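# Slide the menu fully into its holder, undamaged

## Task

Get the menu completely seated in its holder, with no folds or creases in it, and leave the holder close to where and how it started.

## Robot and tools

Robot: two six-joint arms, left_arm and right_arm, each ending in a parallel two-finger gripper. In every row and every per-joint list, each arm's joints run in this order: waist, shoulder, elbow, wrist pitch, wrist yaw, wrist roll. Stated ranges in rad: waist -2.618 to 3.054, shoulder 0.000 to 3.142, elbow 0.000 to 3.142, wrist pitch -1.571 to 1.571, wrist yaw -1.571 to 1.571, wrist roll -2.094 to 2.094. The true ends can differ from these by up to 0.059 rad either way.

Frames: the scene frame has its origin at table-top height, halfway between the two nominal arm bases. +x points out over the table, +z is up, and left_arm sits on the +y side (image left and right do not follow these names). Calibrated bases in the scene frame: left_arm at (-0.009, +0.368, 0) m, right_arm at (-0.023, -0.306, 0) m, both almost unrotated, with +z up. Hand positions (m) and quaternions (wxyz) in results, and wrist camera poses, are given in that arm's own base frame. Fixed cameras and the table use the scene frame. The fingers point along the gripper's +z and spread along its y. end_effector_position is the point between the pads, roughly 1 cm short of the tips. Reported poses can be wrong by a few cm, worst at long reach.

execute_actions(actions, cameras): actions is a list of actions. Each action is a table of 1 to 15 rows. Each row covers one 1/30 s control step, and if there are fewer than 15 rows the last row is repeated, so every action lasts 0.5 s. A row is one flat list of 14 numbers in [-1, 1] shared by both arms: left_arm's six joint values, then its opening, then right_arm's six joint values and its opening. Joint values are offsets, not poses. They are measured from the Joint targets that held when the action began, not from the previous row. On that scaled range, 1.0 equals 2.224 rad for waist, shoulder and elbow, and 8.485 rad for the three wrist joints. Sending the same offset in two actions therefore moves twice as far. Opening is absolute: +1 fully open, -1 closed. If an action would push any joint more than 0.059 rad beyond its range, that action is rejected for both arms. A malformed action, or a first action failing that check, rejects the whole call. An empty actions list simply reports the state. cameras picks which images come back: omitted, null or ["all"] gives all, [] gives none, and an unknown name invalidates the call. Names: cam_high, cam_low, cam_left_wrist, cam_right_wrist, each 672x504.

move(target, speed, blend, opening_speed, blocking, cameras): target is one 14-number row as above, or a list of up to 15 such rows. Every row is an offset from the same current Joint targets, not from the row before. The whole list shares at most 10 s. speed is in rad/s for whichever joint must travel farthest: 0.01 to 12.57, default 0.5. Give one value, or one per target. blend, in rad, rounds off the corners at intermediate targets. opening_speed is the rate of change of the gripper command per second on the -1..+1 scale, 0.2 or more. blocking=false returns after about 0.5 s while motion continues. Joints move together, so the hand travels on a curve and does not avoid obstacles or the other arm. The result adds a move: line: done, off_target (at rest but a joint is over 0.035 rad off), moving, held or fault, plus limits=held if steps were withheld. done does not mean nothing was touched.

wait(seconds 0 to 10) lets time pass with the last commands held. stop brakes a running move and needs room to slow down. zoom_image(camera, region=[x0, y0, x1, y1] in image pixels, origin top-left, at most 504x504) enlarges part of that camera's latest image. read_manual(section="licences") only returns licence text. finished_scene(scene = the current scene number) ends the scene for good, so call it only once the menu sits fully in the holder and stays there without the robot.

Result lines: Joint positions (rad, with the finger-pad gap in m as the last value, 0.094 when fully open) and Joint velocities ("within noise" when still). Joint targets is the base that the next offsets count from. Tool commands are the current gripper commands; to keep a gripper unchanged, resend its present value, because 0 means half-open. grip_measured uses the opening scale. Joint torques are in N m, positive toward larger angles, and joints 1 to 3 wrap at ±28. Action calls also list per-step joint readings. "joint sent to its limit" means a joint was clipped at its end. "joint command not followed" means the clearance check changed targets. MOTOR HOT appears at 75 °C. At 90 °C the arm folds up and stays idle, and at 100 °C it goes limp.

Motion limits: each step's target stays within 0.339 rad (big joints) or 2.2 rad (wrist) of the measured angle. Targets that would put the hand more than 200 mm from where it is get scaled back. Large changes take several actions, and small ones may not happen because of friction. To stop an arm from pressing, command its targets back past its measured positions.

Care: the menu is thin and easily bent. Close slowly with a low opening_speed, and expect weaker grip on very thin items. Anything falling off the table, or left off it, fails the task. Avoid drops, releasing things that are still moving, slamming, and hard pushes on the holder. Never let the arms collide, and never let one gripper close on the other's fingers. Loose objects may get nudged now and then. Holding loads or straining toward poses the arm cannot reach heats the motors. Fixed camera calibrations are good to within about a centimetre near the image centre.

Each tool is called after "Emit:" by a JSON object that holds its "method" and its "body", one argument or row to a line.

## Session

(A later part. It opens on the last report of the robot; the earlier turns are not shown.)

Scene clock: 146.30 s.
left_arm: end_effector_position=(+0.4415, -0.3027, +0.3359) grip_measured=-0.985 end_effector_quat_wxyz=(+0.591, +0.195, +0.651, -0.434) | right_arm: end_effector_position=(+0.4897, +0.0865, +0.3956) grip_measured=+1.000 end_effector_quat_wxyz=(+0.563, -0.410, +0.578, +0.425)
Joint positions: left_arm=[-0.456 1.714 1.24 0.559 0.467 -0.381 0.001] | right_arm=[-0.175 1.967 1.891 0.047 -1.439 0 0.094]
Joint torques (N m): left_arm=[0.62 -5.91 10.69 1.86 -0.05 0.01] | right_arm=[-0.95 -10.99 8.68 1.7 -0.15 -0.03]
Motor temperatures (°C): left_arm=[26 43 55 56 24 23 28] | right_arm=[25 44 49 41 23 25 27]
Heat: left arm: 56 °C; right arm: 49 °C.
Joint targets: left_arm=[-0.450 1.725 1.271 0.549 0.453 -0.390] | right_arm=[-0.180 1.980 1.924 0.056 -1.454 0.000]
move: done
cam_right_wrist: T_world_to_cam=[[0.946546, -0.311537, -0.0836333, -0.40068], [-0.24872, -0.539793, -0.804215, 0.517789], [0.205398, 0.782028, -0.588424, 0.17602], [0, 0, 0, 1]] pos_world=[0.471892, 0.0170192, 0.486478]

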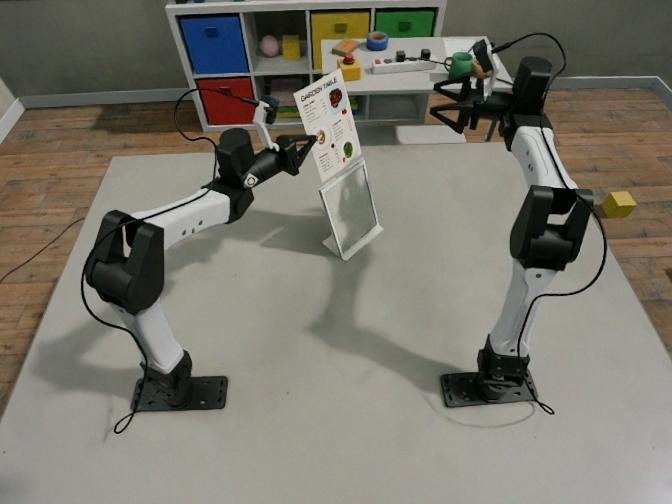

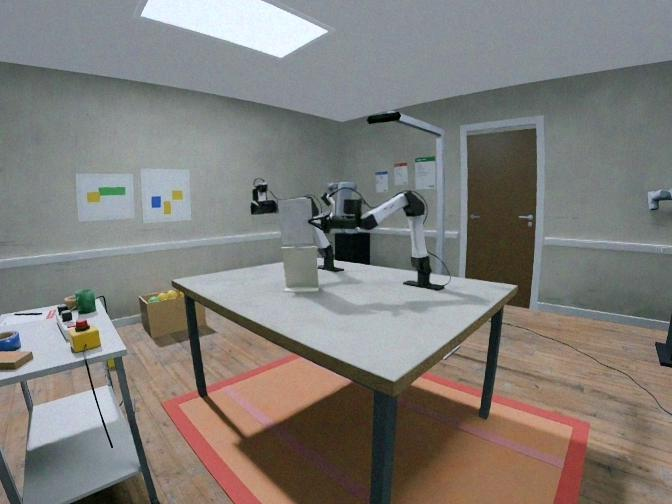

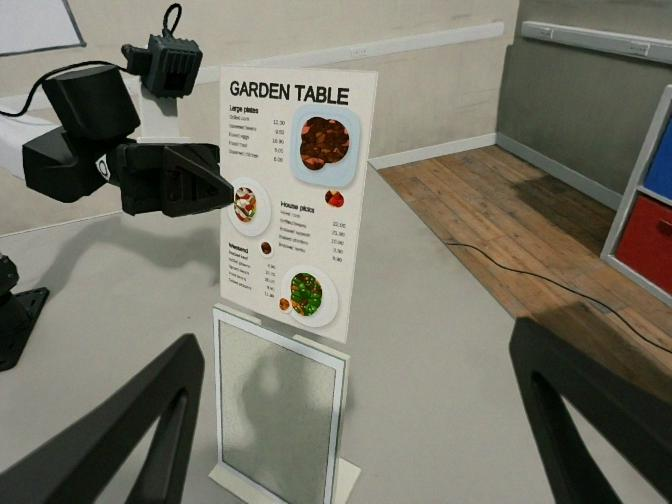

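Emit:
{"method": "move", "body": {
  "target": [-0.0135,0,-0.0508,0.0127,-0.0018,0,-1,0,0,0,0,0,0,1],
  "speed": 0.15,
  "cameras": ["cam_high","cam_low","cam_right_wrist"]
}}

Emit:
{"method": "zoom_image", "body": {
  "camera": "cam_high",
  "region": [300, 130, 390, 230]
}}

Emit:
{"method": "zoom_image", "body": {
  "camera": "cam_low",
  "region": [270, 180, 330, 260]
}}

Emit:
{"method": "zoom_image", "body": {
  "camera": "cam_right_wrist",
  "region": [190, 230, 370, 380]
}}

Scene clock: 156.63 s.
left_arm: end_effector_position=(+0.4347, -0.3051, +0.3216) grip_measured=-0.985 end_effector_quat_wxyz=(+0.596, +0.195, +0.646, -0.435) | right_arm: end_effector_position=(+0.4897, +0.0865, +0.3956) grip_measured=+1.000 end_effector_quat_wxyz=(+0.563, -0.410, +0.578, +0.425)
Joint positions: left_arm=[-0.47 1.714 1.168 0.645 0.451 -0.381 0.001] | right_arm=[-0.175 1.967 1.891 0.047 -1.439 0 0.094]
Joint torques (N m): left_arm=[-0.9 -5.82 6.93 2.08 0 0.01] | right_arm=[-0.95 -10.99 8.69 1.7 -0.15 -0.03]
Motor temperatures (°C): left_arm=[26 44 55 55 24 23 28] | right_arm=[25 45 49 41 23 25 27]
Heat: left arm: 55 °C; right arm: 49 °C.
Joint targets: left_arm=[-0.480 1.725 1.158 0.657 0.438 -0.390] | right_arm=[-0.180 1.980 1.924 0.056 -1.454 0.000]
move: done
cam_right_wrist: T_world_to_cam=[[0.946546, -0.311537, -0.0836333, -0.40068], [-0.24872, -0.539793, -0.804215, 0.517789], [0.205398, 0.782028, -0.588424, 0.17602], [0, 0, 0, 1]] pos_world=[0.471892, 0.0170192, 0.486478]

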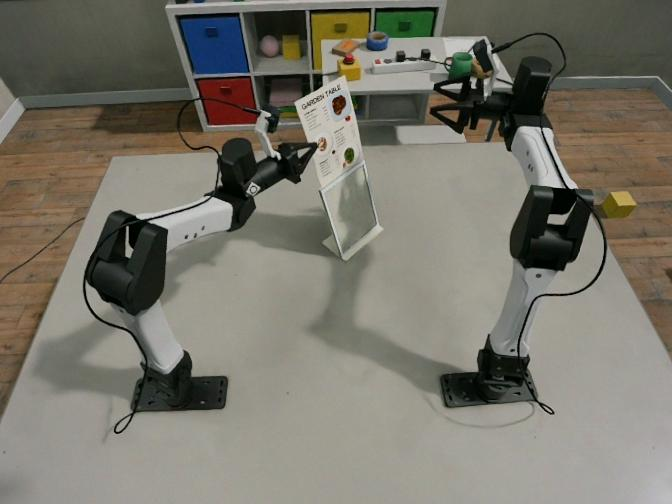

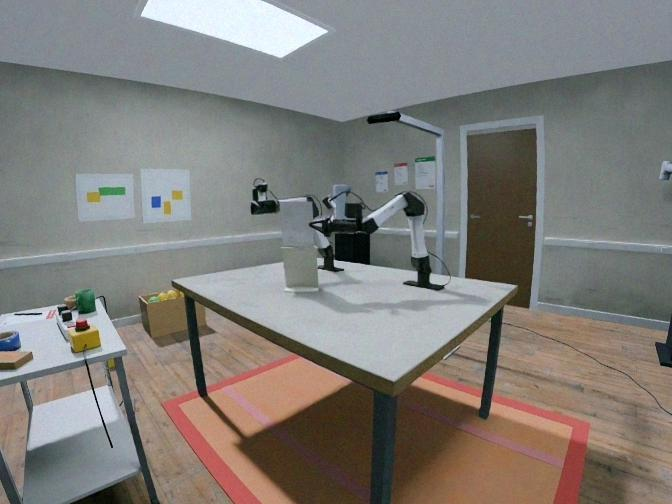

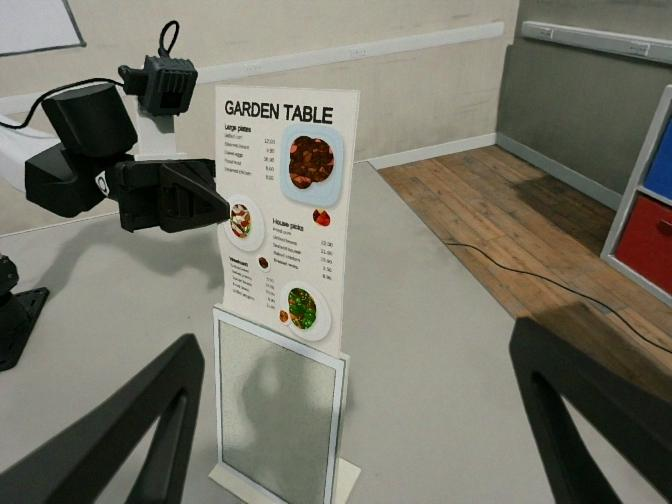

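Scaled by 5.040 from the camera's image (finer frame: 960x720).

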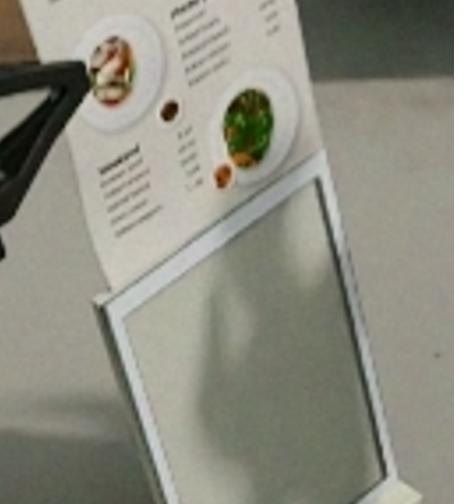

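Scaled by 6.300 from the camera's image (finer frame: 960x720).

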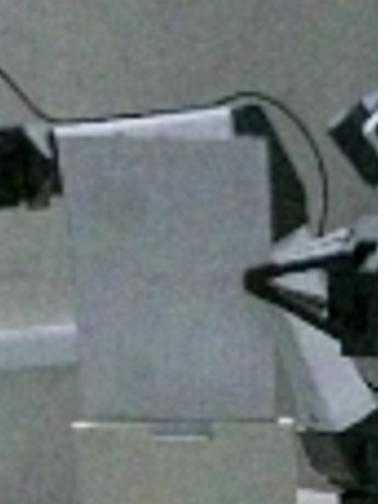

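Scaled by 2.800 from the camera's image (finer frame: 960x720).

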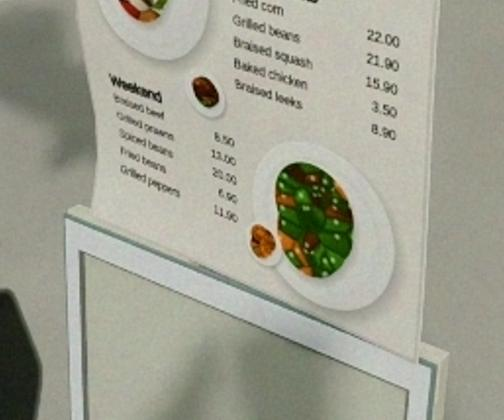

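Emit:
{"method": "zoom_image", "body": {
  "camera": "cam_right_wrist",
  "region": [205, 270, 285, 350]
}}

Emit:
{"method": "zoom_image", "body": {
  "camera": "cam_right_wrist",
  "region": [285, 300, 365, 380]
}}

Emit:
{"method": "zoom_image", "body": {
  "camera": "cam_high",
  "region": [310, 140, 380, 200]
}}

Scaled by 6.300 from the camera's image (finer frame: 960x720).

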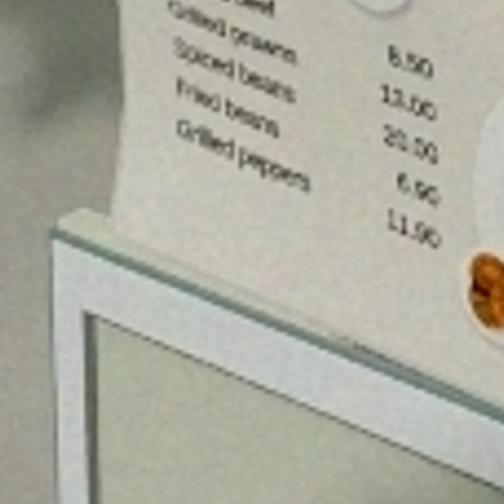

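Scaled by 6.300 from the camera's image (finer frame: 960x720).

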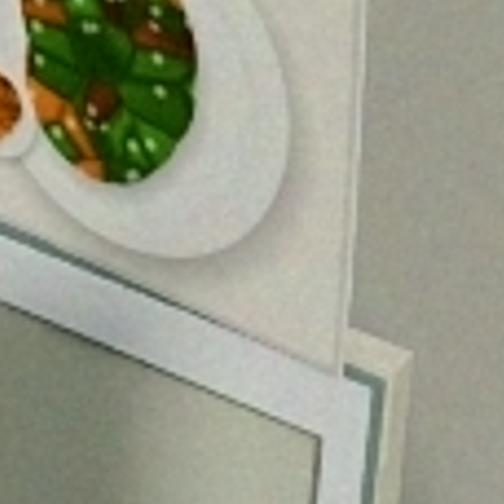

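Scaled by 7.200 from the camera's image (finer frame: 960x720).

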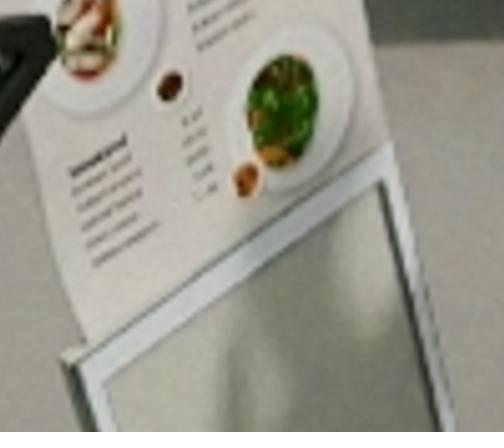

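Emit:
{"method": "move", "body": {
  "target": [-0.0117,-0.018,0.0229,-0.0081,-0.0115,0,-1,0,0,0,0,0,0,1],
  "speed": 0.15,
  "cameras": ["cam_high","cam_low","cam_right_wrist"]
}}

Emit:
{"method": "zoom_image", "body": {
  "camera": "cam_high",
  "region": [300, 130, 390, 230]
}}

Emit:
{"method": "zoom_image", "body": {
  "camera": "cam_low",
  "region": [270, 180, 330, 260]
}}

Emit:
{"method": "zoom_image", "body": {
  "camera": "cam_right_wrist",
  "region": [190, 230, 370, 380]
}}

Scene clock: 170.47 s.
left_arm: end_effector_position=(+0.4406, -0.3070, +0.3202) grip_measured=-0.985 end_effector_quat_wxyz=(+0.603, +0.168, +0.660, -0.415) | right_arm: end_effector_position=(+0.4897, +0.0865, +0.3956) grip_measured=+1.000 end_effector_quat_wxyz=(+0.563, -0.410, +0.578, +0.425)
Joint positions: left_arm=[-0.497 1.714 1.181 0.61 0.354 -0.381 0.001] | right_arm=[-0.175 1.967 1.891 0.047 -1.439 0 0.094]
Joint torques (N m): left_arm=[-0.81 -8.92 10.35 1.79 -0.01 0.01] | right_arm=[-0.95 -10.99 8.68 1.7 -0.15 -0.03]
Heat: left arm: 54 °C; right arm: 49 °C.
Joint targets: left_arm=[-0.506 1.685 1.209 0.588 0.340 -0.390] | right_arm=[-0.180 1.980 1.924 0.056 -1.454 0.000]
move: done
cam_right_wrist: T_world_to_cam=[[0.946546, -0.311537, -0.0836333, -0.40068], [-0.24872, -0.539793, -0.804215, 0.517789], [0.205398, 0.782028, -0.588424, 0.17602], [0, 0, 0, 1]] pos_world=[0.471892, 0.0170192, 0.486478]

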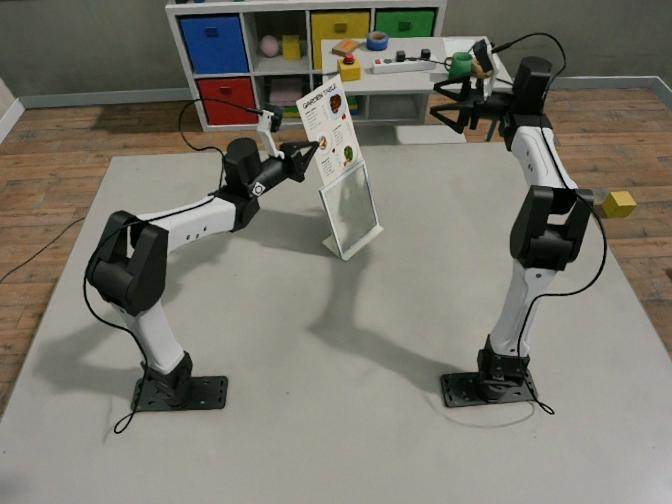

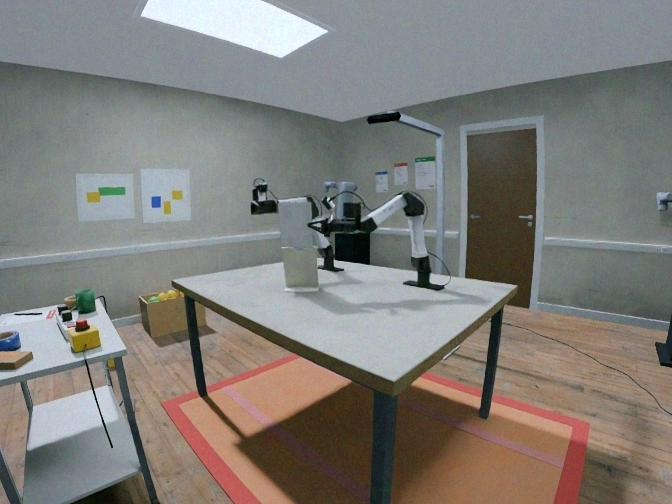

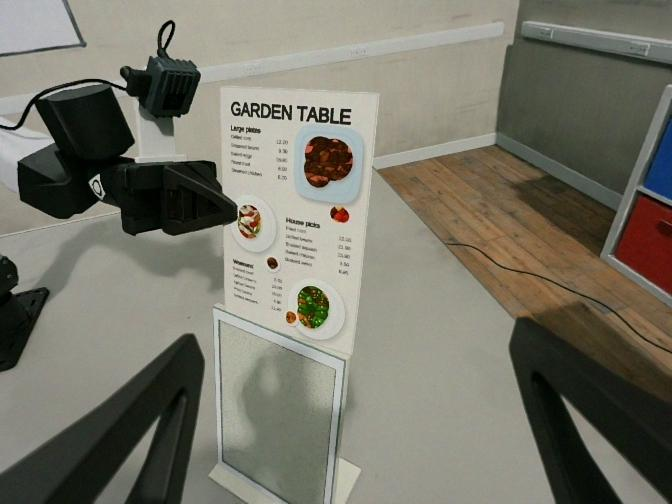

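Scaled by 5.040 from the camera's image (finer frame: 960x720).

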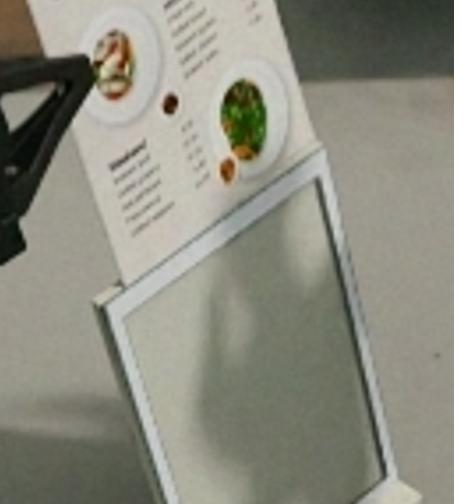

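Scaled by 6.300 from the camera's image (finer frame: 960x720).

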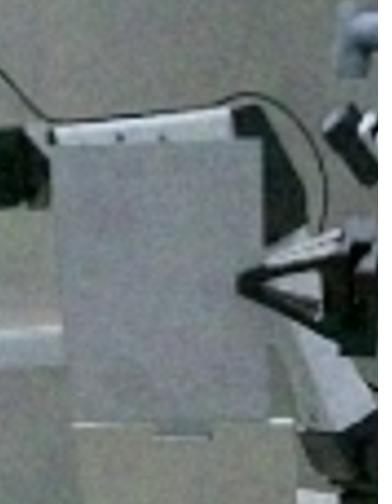

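Scaled by 2.800 from the camera's image (finer frame: 960x720).

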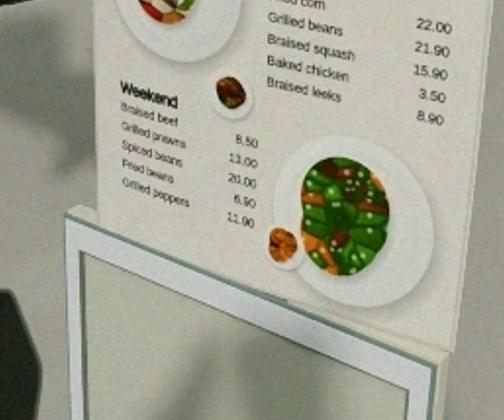

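Emit:
{"method": "move", "body": {
  "target": [0.0184,-0.0121,0,-0.0027,0.009,0,-1,0,0,0,0,0,0,1],
  "speed": 0.15,
  "cameras": ["cam_high","cam_low","cam_right_wrist"]
}}

Emit:
{"method": "zoom_image", "body": {
  "camera": "cam_high",
  "region": [300, 130, 390, 230]
}}

Emit:
{"method": "zoom_image", "body": {
  "camera": "cam_low",
  "region": [270, 180, 330, 260]
}}

Emit:
{"method": "zoom_image", "body": {
  "camera": "cam_right_wrist",
  "region": [190, 230, 370, 380]
}}

Scene clock: 178.57 s.
left_arm: end_effector_position=(+0.4385, -0.2984, +0.3251) grip_measured=-0.985 end_effector_quat_wxyz=(+0.597, +0.176, +0.661, -0.420) | right_arm: end_effector_position=(+0.4897, +0.0865, +0.3956) grip_measured=+1.000 end_effector_quat_wxyz=(+0.563, -0.410, +0.578, +0.425)
Joint positions: left_arm=[-0.471 1.689 1.181 0.578 0.401 -0.381 0.001] | right_arm=[-0.175 1.967 1.891 0.047 -1.439 0 0.094]
Joint torques (N m): left_arm=[0.62 -8.98 10.37 1.85 0.26 0.01] | right_arm=[-0.95 -10.99 8.69 1.7 -0.14 -0.03]
Motor temperatures (°C): left_arm=[25 46 56 54 24 23 28] | right_arm=[25 45 49 40 23 25 27]
Heat: left arm: 56 °C; right arm: 49 °C.
Joint targets: left_arm=[-0.465 1.658 1.209 0.565 0.417 -0.390] | right_arm=[-0.180 1.980 1.924 0.056 -1.454 0.000]
move: done
cam_right_wrist: T_world_to_cam=[[0.946546, -0.311537, -0.0836333, -0.40068], [-0.24872, -0.539793, -0.804215, 0.517789], [0.205398, 0.782028, -0.588424, 0.17602], [0, 0, 0, 1]] pos_world=[0.471892, 0.0170192, 0.486478]

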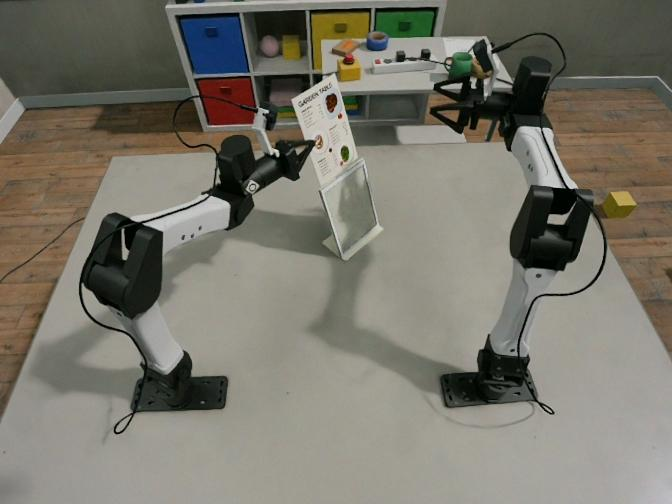

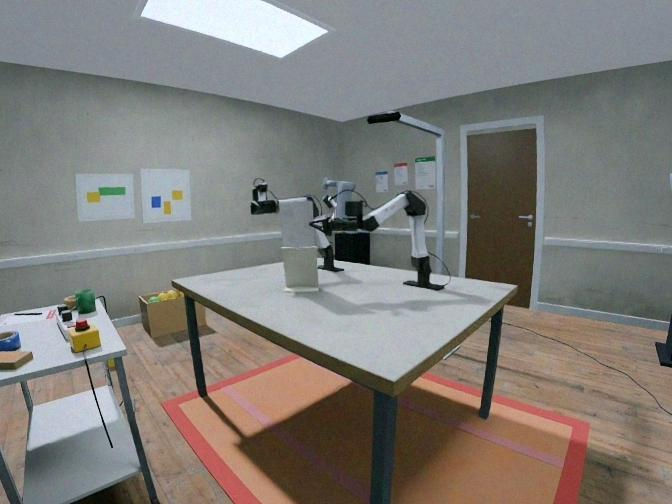

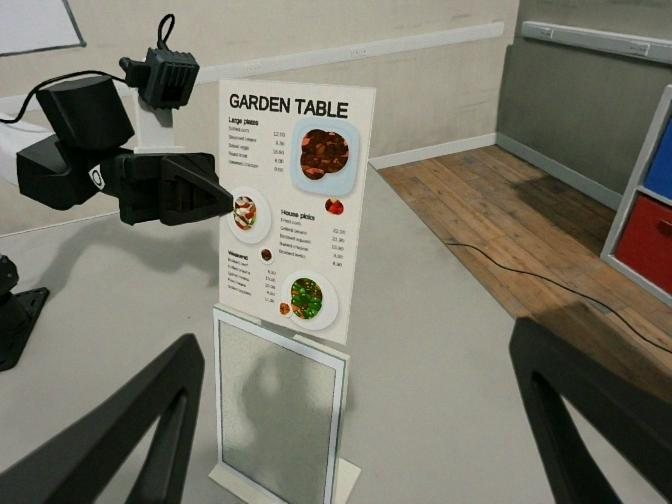

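Scaled by 5.040 from the camera's image (finer frame: 960x720).

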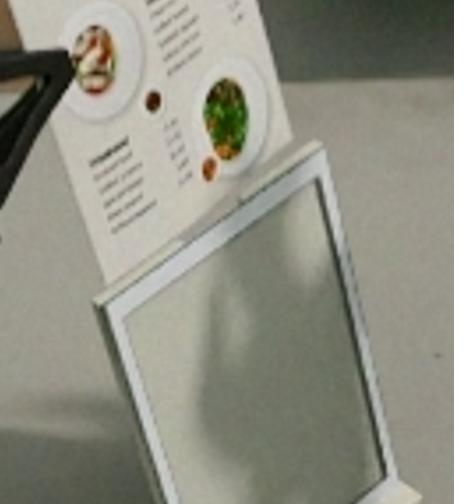

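Scaled by 6.300 from the camera's image (finer frame: 960x720).

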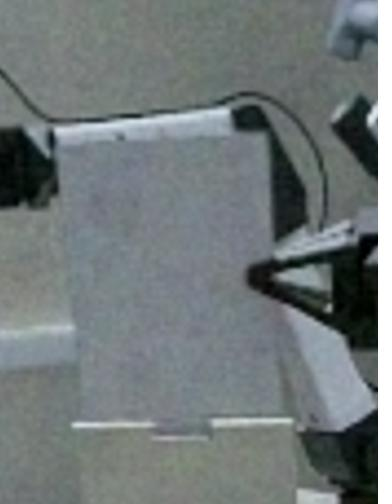

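Scaled by 2.800 from the camera's image (finer frame: 960x720).

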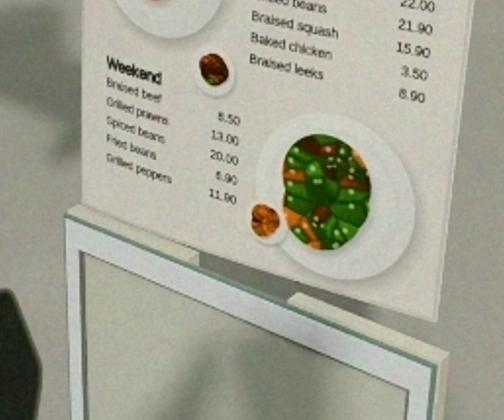

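Emit:
{"method": "move", "body": {
  "target": [0,0,0.002,0,0.0035,0,-1,0,0,0,0,0,0,1],
  "speed": 0.15,
  "cameras": ["cam_high","cam_low","cam_right_wrist"]
}}

Emit:
{"method": "zoom_image", "body": {
  "camera": "cam_high",
  "region": [300, 130, 390, 230]
}}

Emit:
{"method": "zoom_image", "body": {
  "camera": "cam_low",
  "region": [270, 180, 330, 260]
}}

Emit:
{"method": "zoom_image", "body": {
  "camera": "cam_right_wrist",
  "region": [190, 230, 370, 380]
}}

Scene clock: 186.10 s.
left_arm: end_effector_position=(+0.4346, -0.3016, +0.3246) grip_measured=-0.985 end_effector_quat_wxyz=(+0.590, +0.186, +0.659, -0.428) | right_arm: end_effector_position=(+0.4897, +0.0865, +0.3956) grip_measured=+1.000 end_effector_quat_wxyz=(+0.563, -0.410, +0.578, +0.425)
Joint positions: left_arm=[-0.471 1.689 1.181 0.577 0.43 -0.381 0.001] | right_arm=[-0.175 1.967 1.891 0.047 -1.439 0 0.094]
Joint torques (N m): left_arm=[0.62 -8.95 10.76 1.86 0.32 0.01] | right_arm=[-0.95 -11 8.68 1.71 -0.14 -0.02]
Motor temperatures (°C): left_arm=[25 46 58 54 24 23 28] | right_arm=[25 45 49 40 23 25 26]
Heat: left arm: 58 °C; right arm: 49 °C.
Joint targets: left_arm=[-0.465 1.658 1.213 0.565 0.446 -0.390] | right_arm=[-0.180 1.980 1.924 0.056 -1.454 0.000]
move: done
cam_right_wrist: T_world_to_cam=[[0.946546, -0.311537, -0.0836333, -0.40068], [-0.24872, -0.539793, -0.804215, 0.517789], [0.205398, 0.782028, -0.588424, 0.17602], [0, 0, 0, 1]] pos_world=[0.471892, 0.0170192, 0.486478]

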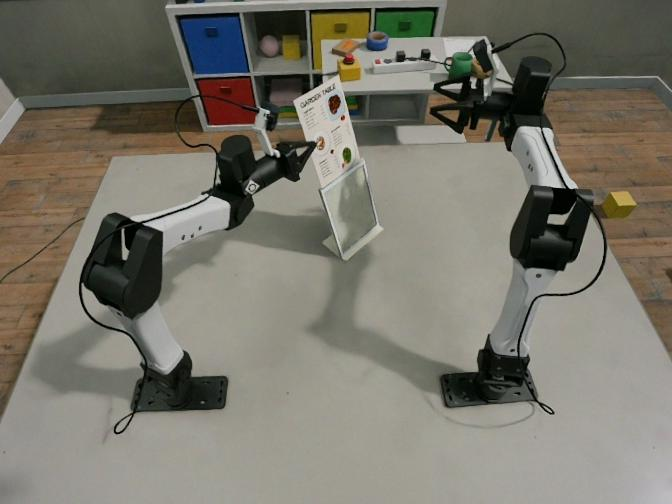

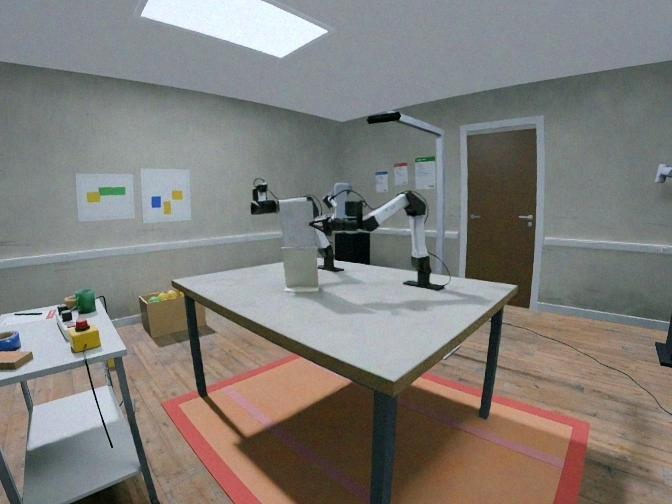

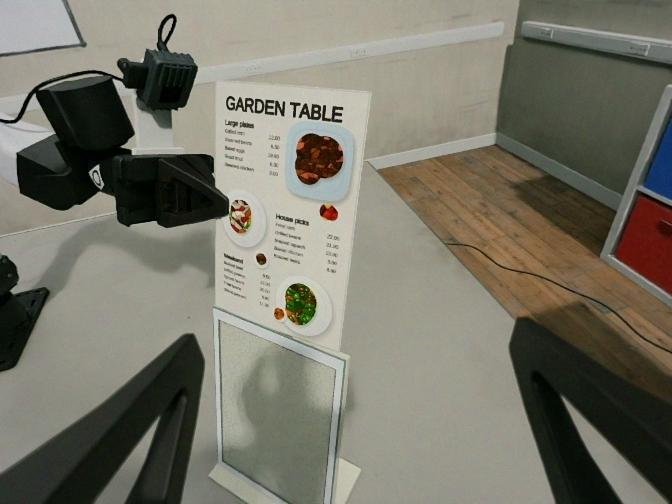

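Scaled by 5.040 from the camera's image (finer frame: 960x720).

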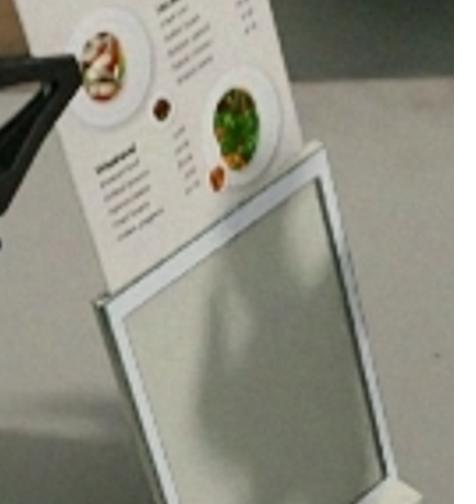

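Scaled by 6.300 from the camera's image (finer frame: 960x720).

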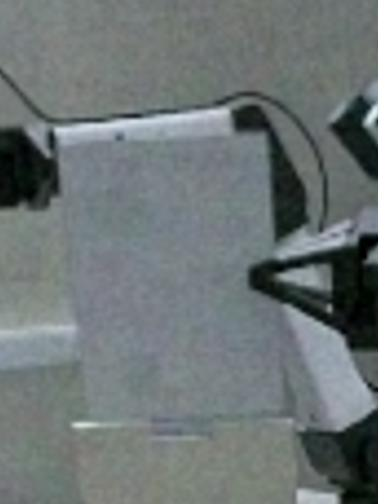

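Scaled by 2.800 from the camera's image (finer frame: 960x720).

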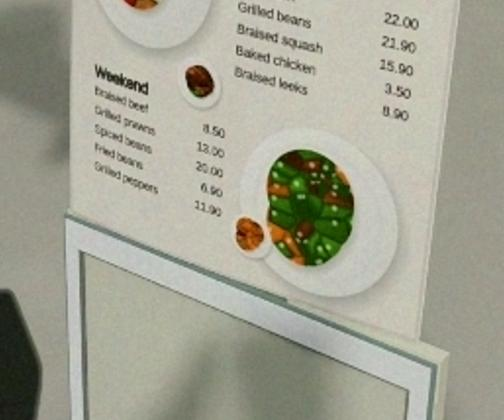

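Emit:
{"method": "zoom_image", "body": {
  "camera": "cam_right_wrist",
  "region": [205, 280, 285, 360]
}}

Emit:
{"method": "zoom_image", "body": {
  "camera": "cam_right_wrist",
  "region": [280, 300, 360, 380]
}}

Emit:
{"method": "zoom_image", "body": {
  "camera": "cam_high",
  "region": [315, 140, 375, 200]
}}

Emit:
{"method": "zoom_image", "body": {
  "camera": "cam_low",
  "region": [275, 235, 325, 265]
}}

Scaled by 6.300 from the camera's image (finer frame: 960x720).

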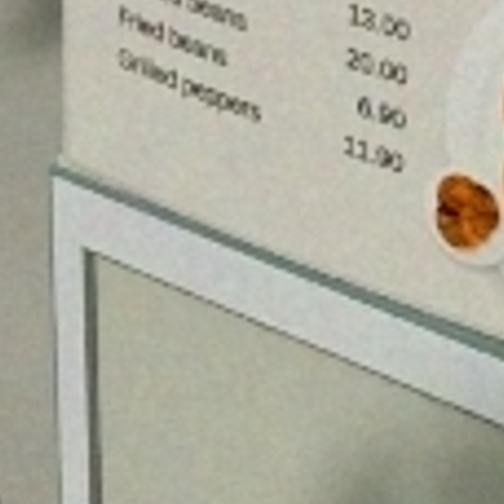

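Scaled by 6.300 from the camera's image (finer frame: 960x720).

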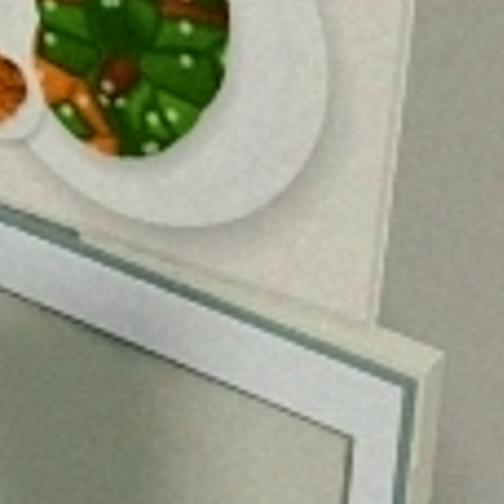

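Scaled by 8.400 from the camera's image (finer frame: 960x720).

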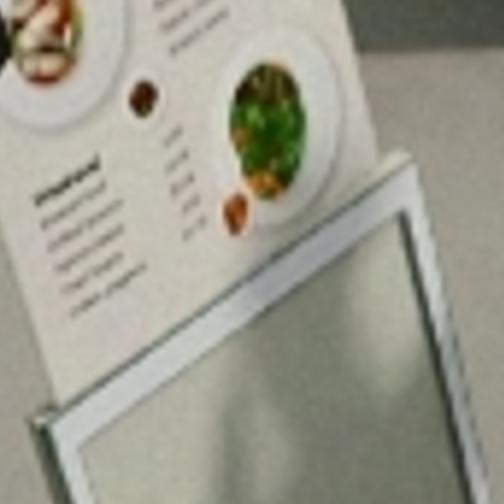

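Scaled by 10.080 from the camera's image (finer frame: 960x720).

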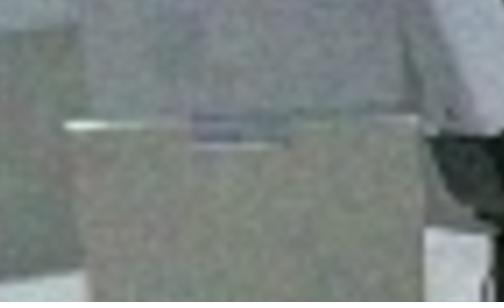

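Emit:
{"method": "move", "body": {
  "target": [0.0005,0.0274,0,0.0061,0.0025,0,-1,0,0,0,0,0,0,1],
  "speed": 0.1,
  "cameras": ["cam_high","cam_low","cam_right_wrist"]
}}

Emit:
{"method": "zoom_image", "body": {
  "camera": "cam_right_wrist",
  "region": [205, 280, 285, 360]
}}

Emit:
{"method": "zoom_image", "body": {
  "camera": "cam_right_wrist",
  "region": [280, 300, 360, 380]
}}

Emit:
{"method": "zoom_image", "body": {
  "camera": "cam_high",
  "region": [315, 140, 375, 200]
}}

Emit:
{"method": "zoom_image", "body": {
  "camera": "cam_low",
  "region": [275, 235, 325, 265]
}}

Scene clock: 201.53 s.
left_arm: end_effector_position=(+0.4348, -0.3053, +0.3231) grip_measured=-0.985 end_effector_quat_wxyz=(+0.589, +0.194, +0.654, -0.434) | right_arm: end_effector_position=(+0.4897, +0.0865, +0.3956) grip_measured=+1.000 end_effector_quat_wxyz=(+0.563, -0.410, +0.578, +0.425)
Joint positions: left_arm=[-0.471 1.706 1.185 0.599 0.451 -0.381 0.001] | right_arm=[-0.175 1.967 1.891 0.047 -1.439 0 0.094]
Joint torques (N m): left_arm=[0.7 -5.67 10.4 2.14 0.3 0.01] | right_arm=[-0.96 -11 8.68 1.7 -0.14 -0.03]
Motor temperatures (°C): left_arm=[25 47 60 53 24 23 28] | right_arm=[25 45 49 39 23 25 26]
Heat: left arm: 60 °C; right arm: 49 °C.
Joint targets: left_arm=[-0.464 1.719 1.213 0.617 0.468 -0.390] | right_arm=[-0.180 1.980 1.924 0.056 -1.454 0.000]
move: done
cam_right_wrist: T_world_to_cam=[[0.946546, -0.311537, -0.0836333, -0.40068], [-0.24872, -0.539793, -0.804215, 0.517789], [0.205398, 0.782028, -0.588424, 0.17602], [0, 0, 0, 1]] pos_world=[0.471892, 0.0170192, 0.486478]

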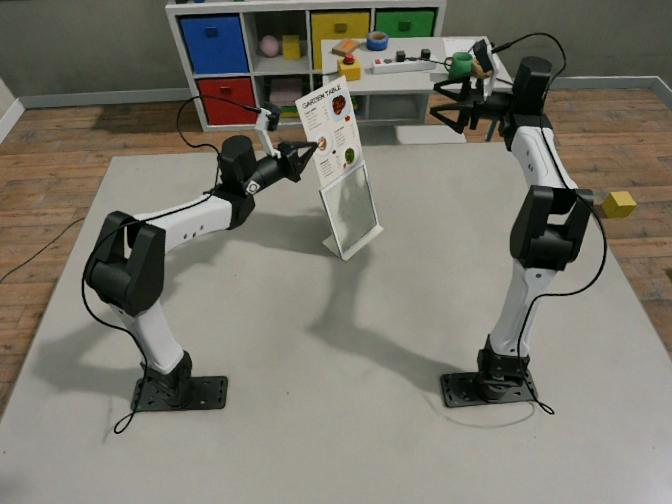

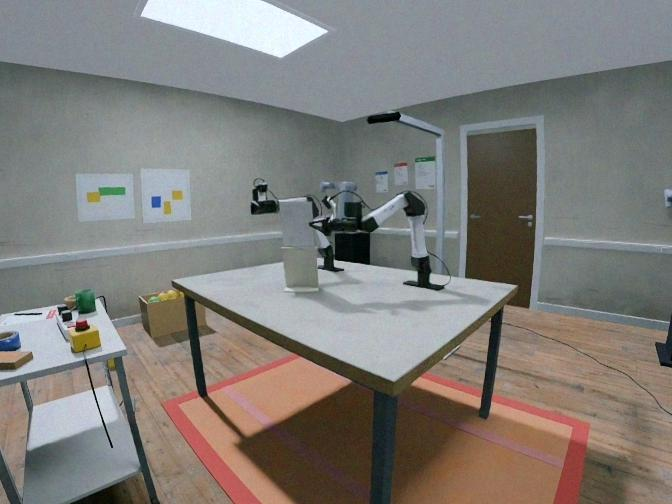

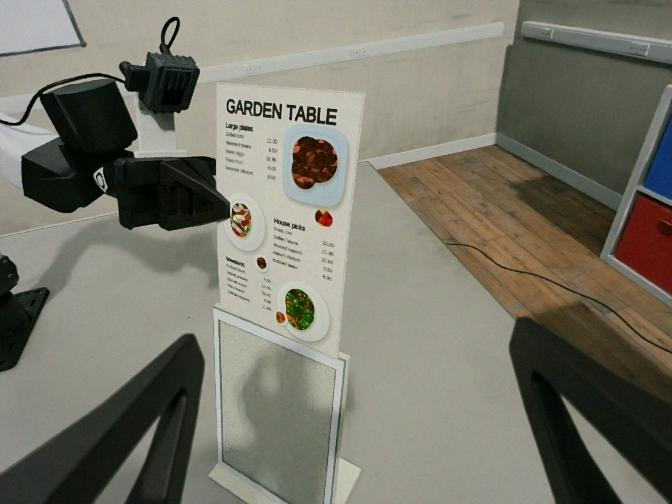

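Scaled by 6.300 from the camera's image (finer frame: 960x720).

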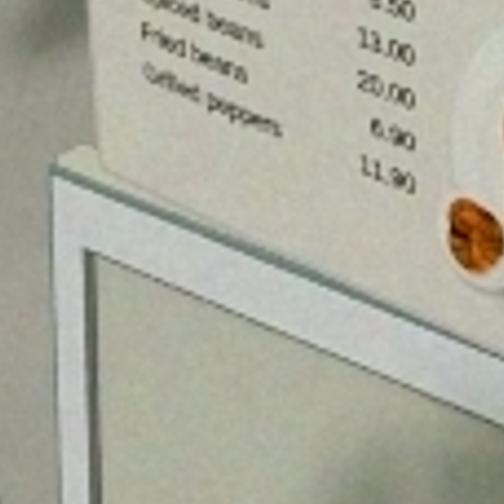

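Scaled by 6.300 from the camera's image (finer frame: 960x720).

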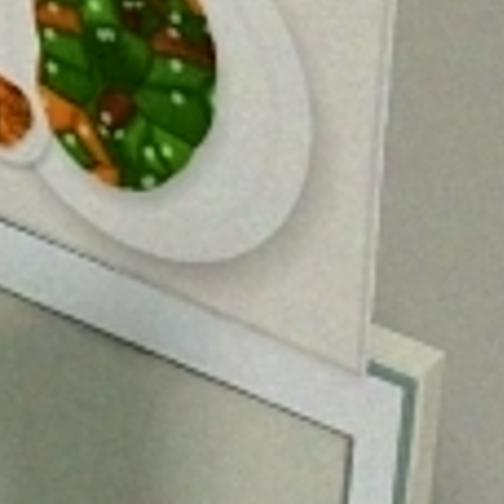

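Scaled by 8.400 from the camera's image (finer frame: 960x720).

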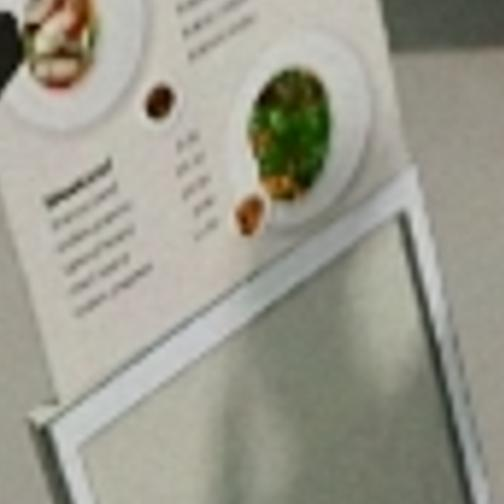

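Scaled by 10.080 from the camera's image (finer frame: 960x720).

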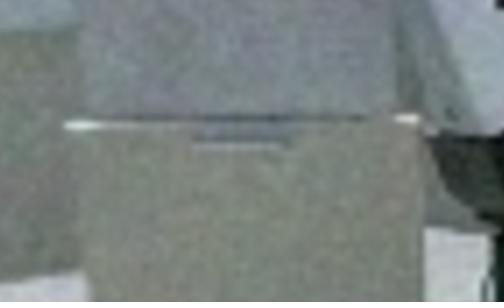

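Emit:
{"method": "move", "body": {
  "target": [-0.0112,-0.0229,0,0,-0.0068,0,-1,0,0,0,0,0,0,1],
  "speed": 0.1,
  "cameras": ["cam_high","cam_low","cam_right_wrist"]
}}

Emit:
{"method": "zoom_image", "body": {
  "camera": "cam_right_wrist",
  "region": [205, 280, 285, 360]
}}

Emit:
{"method": "zoom_image", "body": {
  "camera": "cam_right_wrist",
  "region": [280, 300, 360, 380]
}}

Emit:
{"method": "zoom_image", "body": {
  "camera": "cam_low",
  "region": [275, 235, 325, 265]
}}

Scene clock: 209.30 s.
left_arm: end_effector_position=(+0.4337, -0.3068, +0.3267) grip_measured=-0.985 end_effector_quat_wxyz=(+0.594, +0.189, +0.652, -0.431) | right_arm: end_effector_position=(+0.4897, +0.0865, +0.3956) grip_measured=+1.000 end_effector_quat_wxyz=(+0.563, -0.410, +0.578, +0.425)
Joint positions: left_arm=[-0.481 1.7 1.185 0.599 0.426 -0.381 0.001] | right_arm=[-0.175 1.967 1.891 0.047 -1.439 0 0.094]
Joint torques (N m): left_arm=[-0.66 -9.07 10.41 2.14 -0.12 0] | right_arm=[-0.95 -11 8.69 1.7 -0.15 -0.03]
Motor temperatures (°C): left_arm=[25 46 59 54 24 23 28] | right_arm=[25 45 49 39 23 25 26]
Heat: left arm: 59 °C; right arm: 49 °C.
Joint targets: left_arm=[-0.488 1.668 1.213 0.617 0.410 -0.390] | right_arm=[-0.180 1.980 1.924 0.056 -1.454 0.000]
move: done
cam_right_wrist: T_world_to_cam=[[0.946546, -0.311537, -0.0836333, -0.40068], [-0.24872, -0.539793, -0.804215, 0.517789], [0.205398, 0.782028, -0.588424, 0.17602], [0, 0, 0, 1]] pos_world=[0.471892, 0.0170192, 0.486478]

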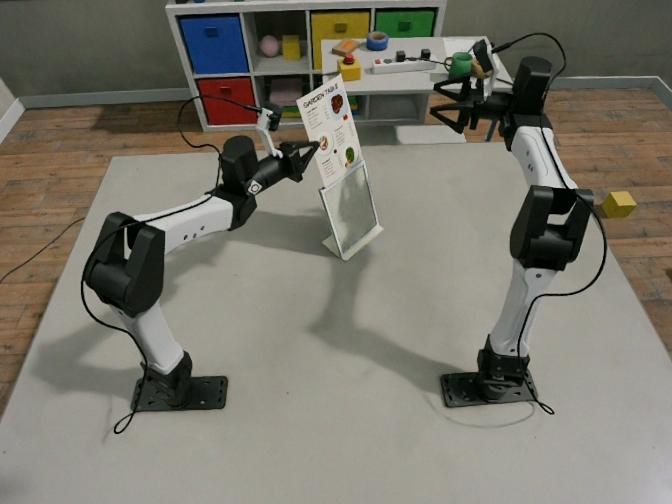

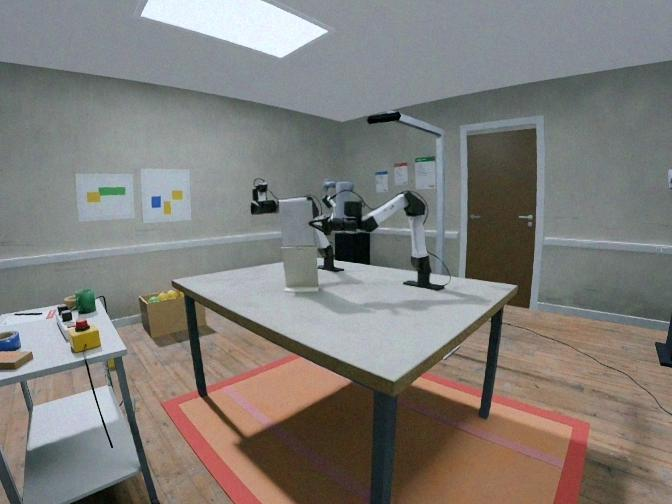

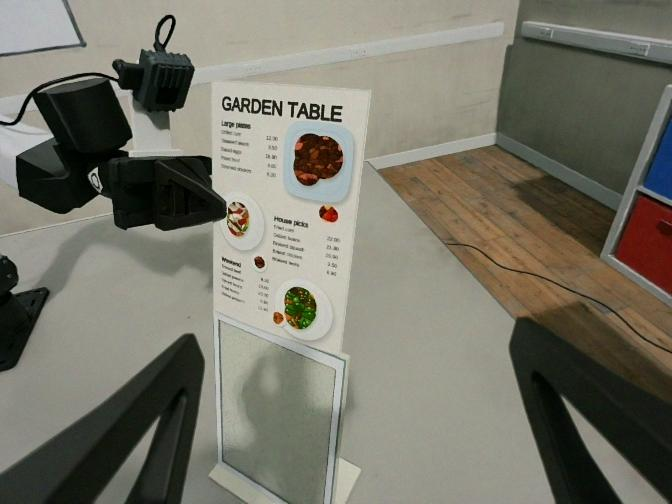

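Scaled by 6.300 from the camera's image (finer frame: 960x720).

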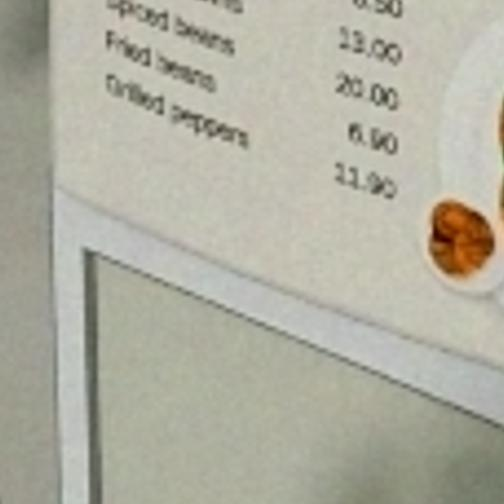

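Scaled by 6.300 from the camera's image (finer frame: 960x720).

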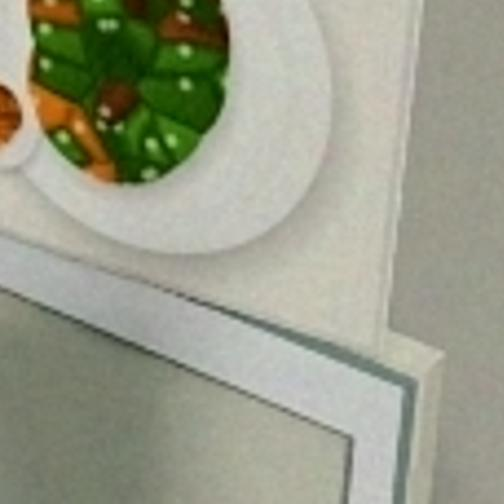

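Scaled by 10.080 from the camera's image (finer frame: 960x720).

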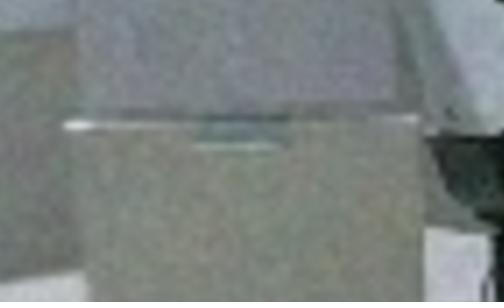

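Emit:
{"method": "zoom_image", "body": {
  "camera": "cam_high",
  "region": [315, 140, 375, 200]
}}

Emit:
{"method": "zoom_image", "body": {
  "camera": "cam_low",
  "region": [270, 185, 330, 255]
}}

Emit:
{"method": "zoom_image", "body": {
  "camera": "cam_left_wrist",
  "region": [200, 100, 500, 504]
}}

Scaled by 8.400 from the camera's image (finer frame: 960x720).

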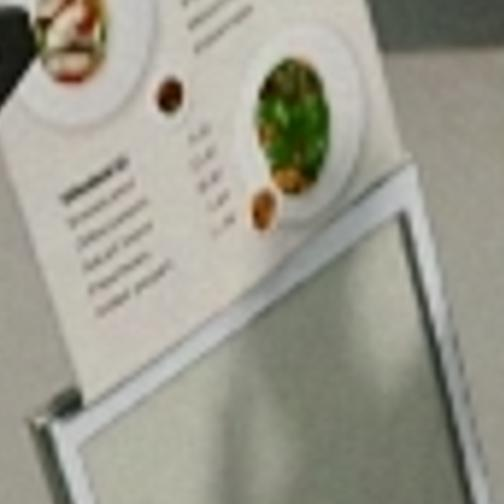

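Scaled by 7.200 from the camera's image (finer frame: 960x720).

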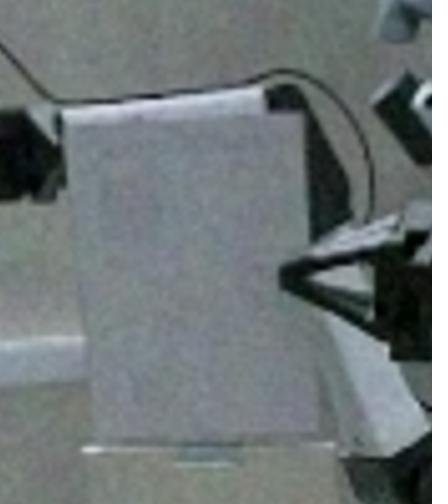

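This scene's latest camera images include none from cam_left_wrist. They are from: cam_high, cam_low, cam_right_wrist. cam_left_wrist's image comes with the result of a call that names it in "cameras".


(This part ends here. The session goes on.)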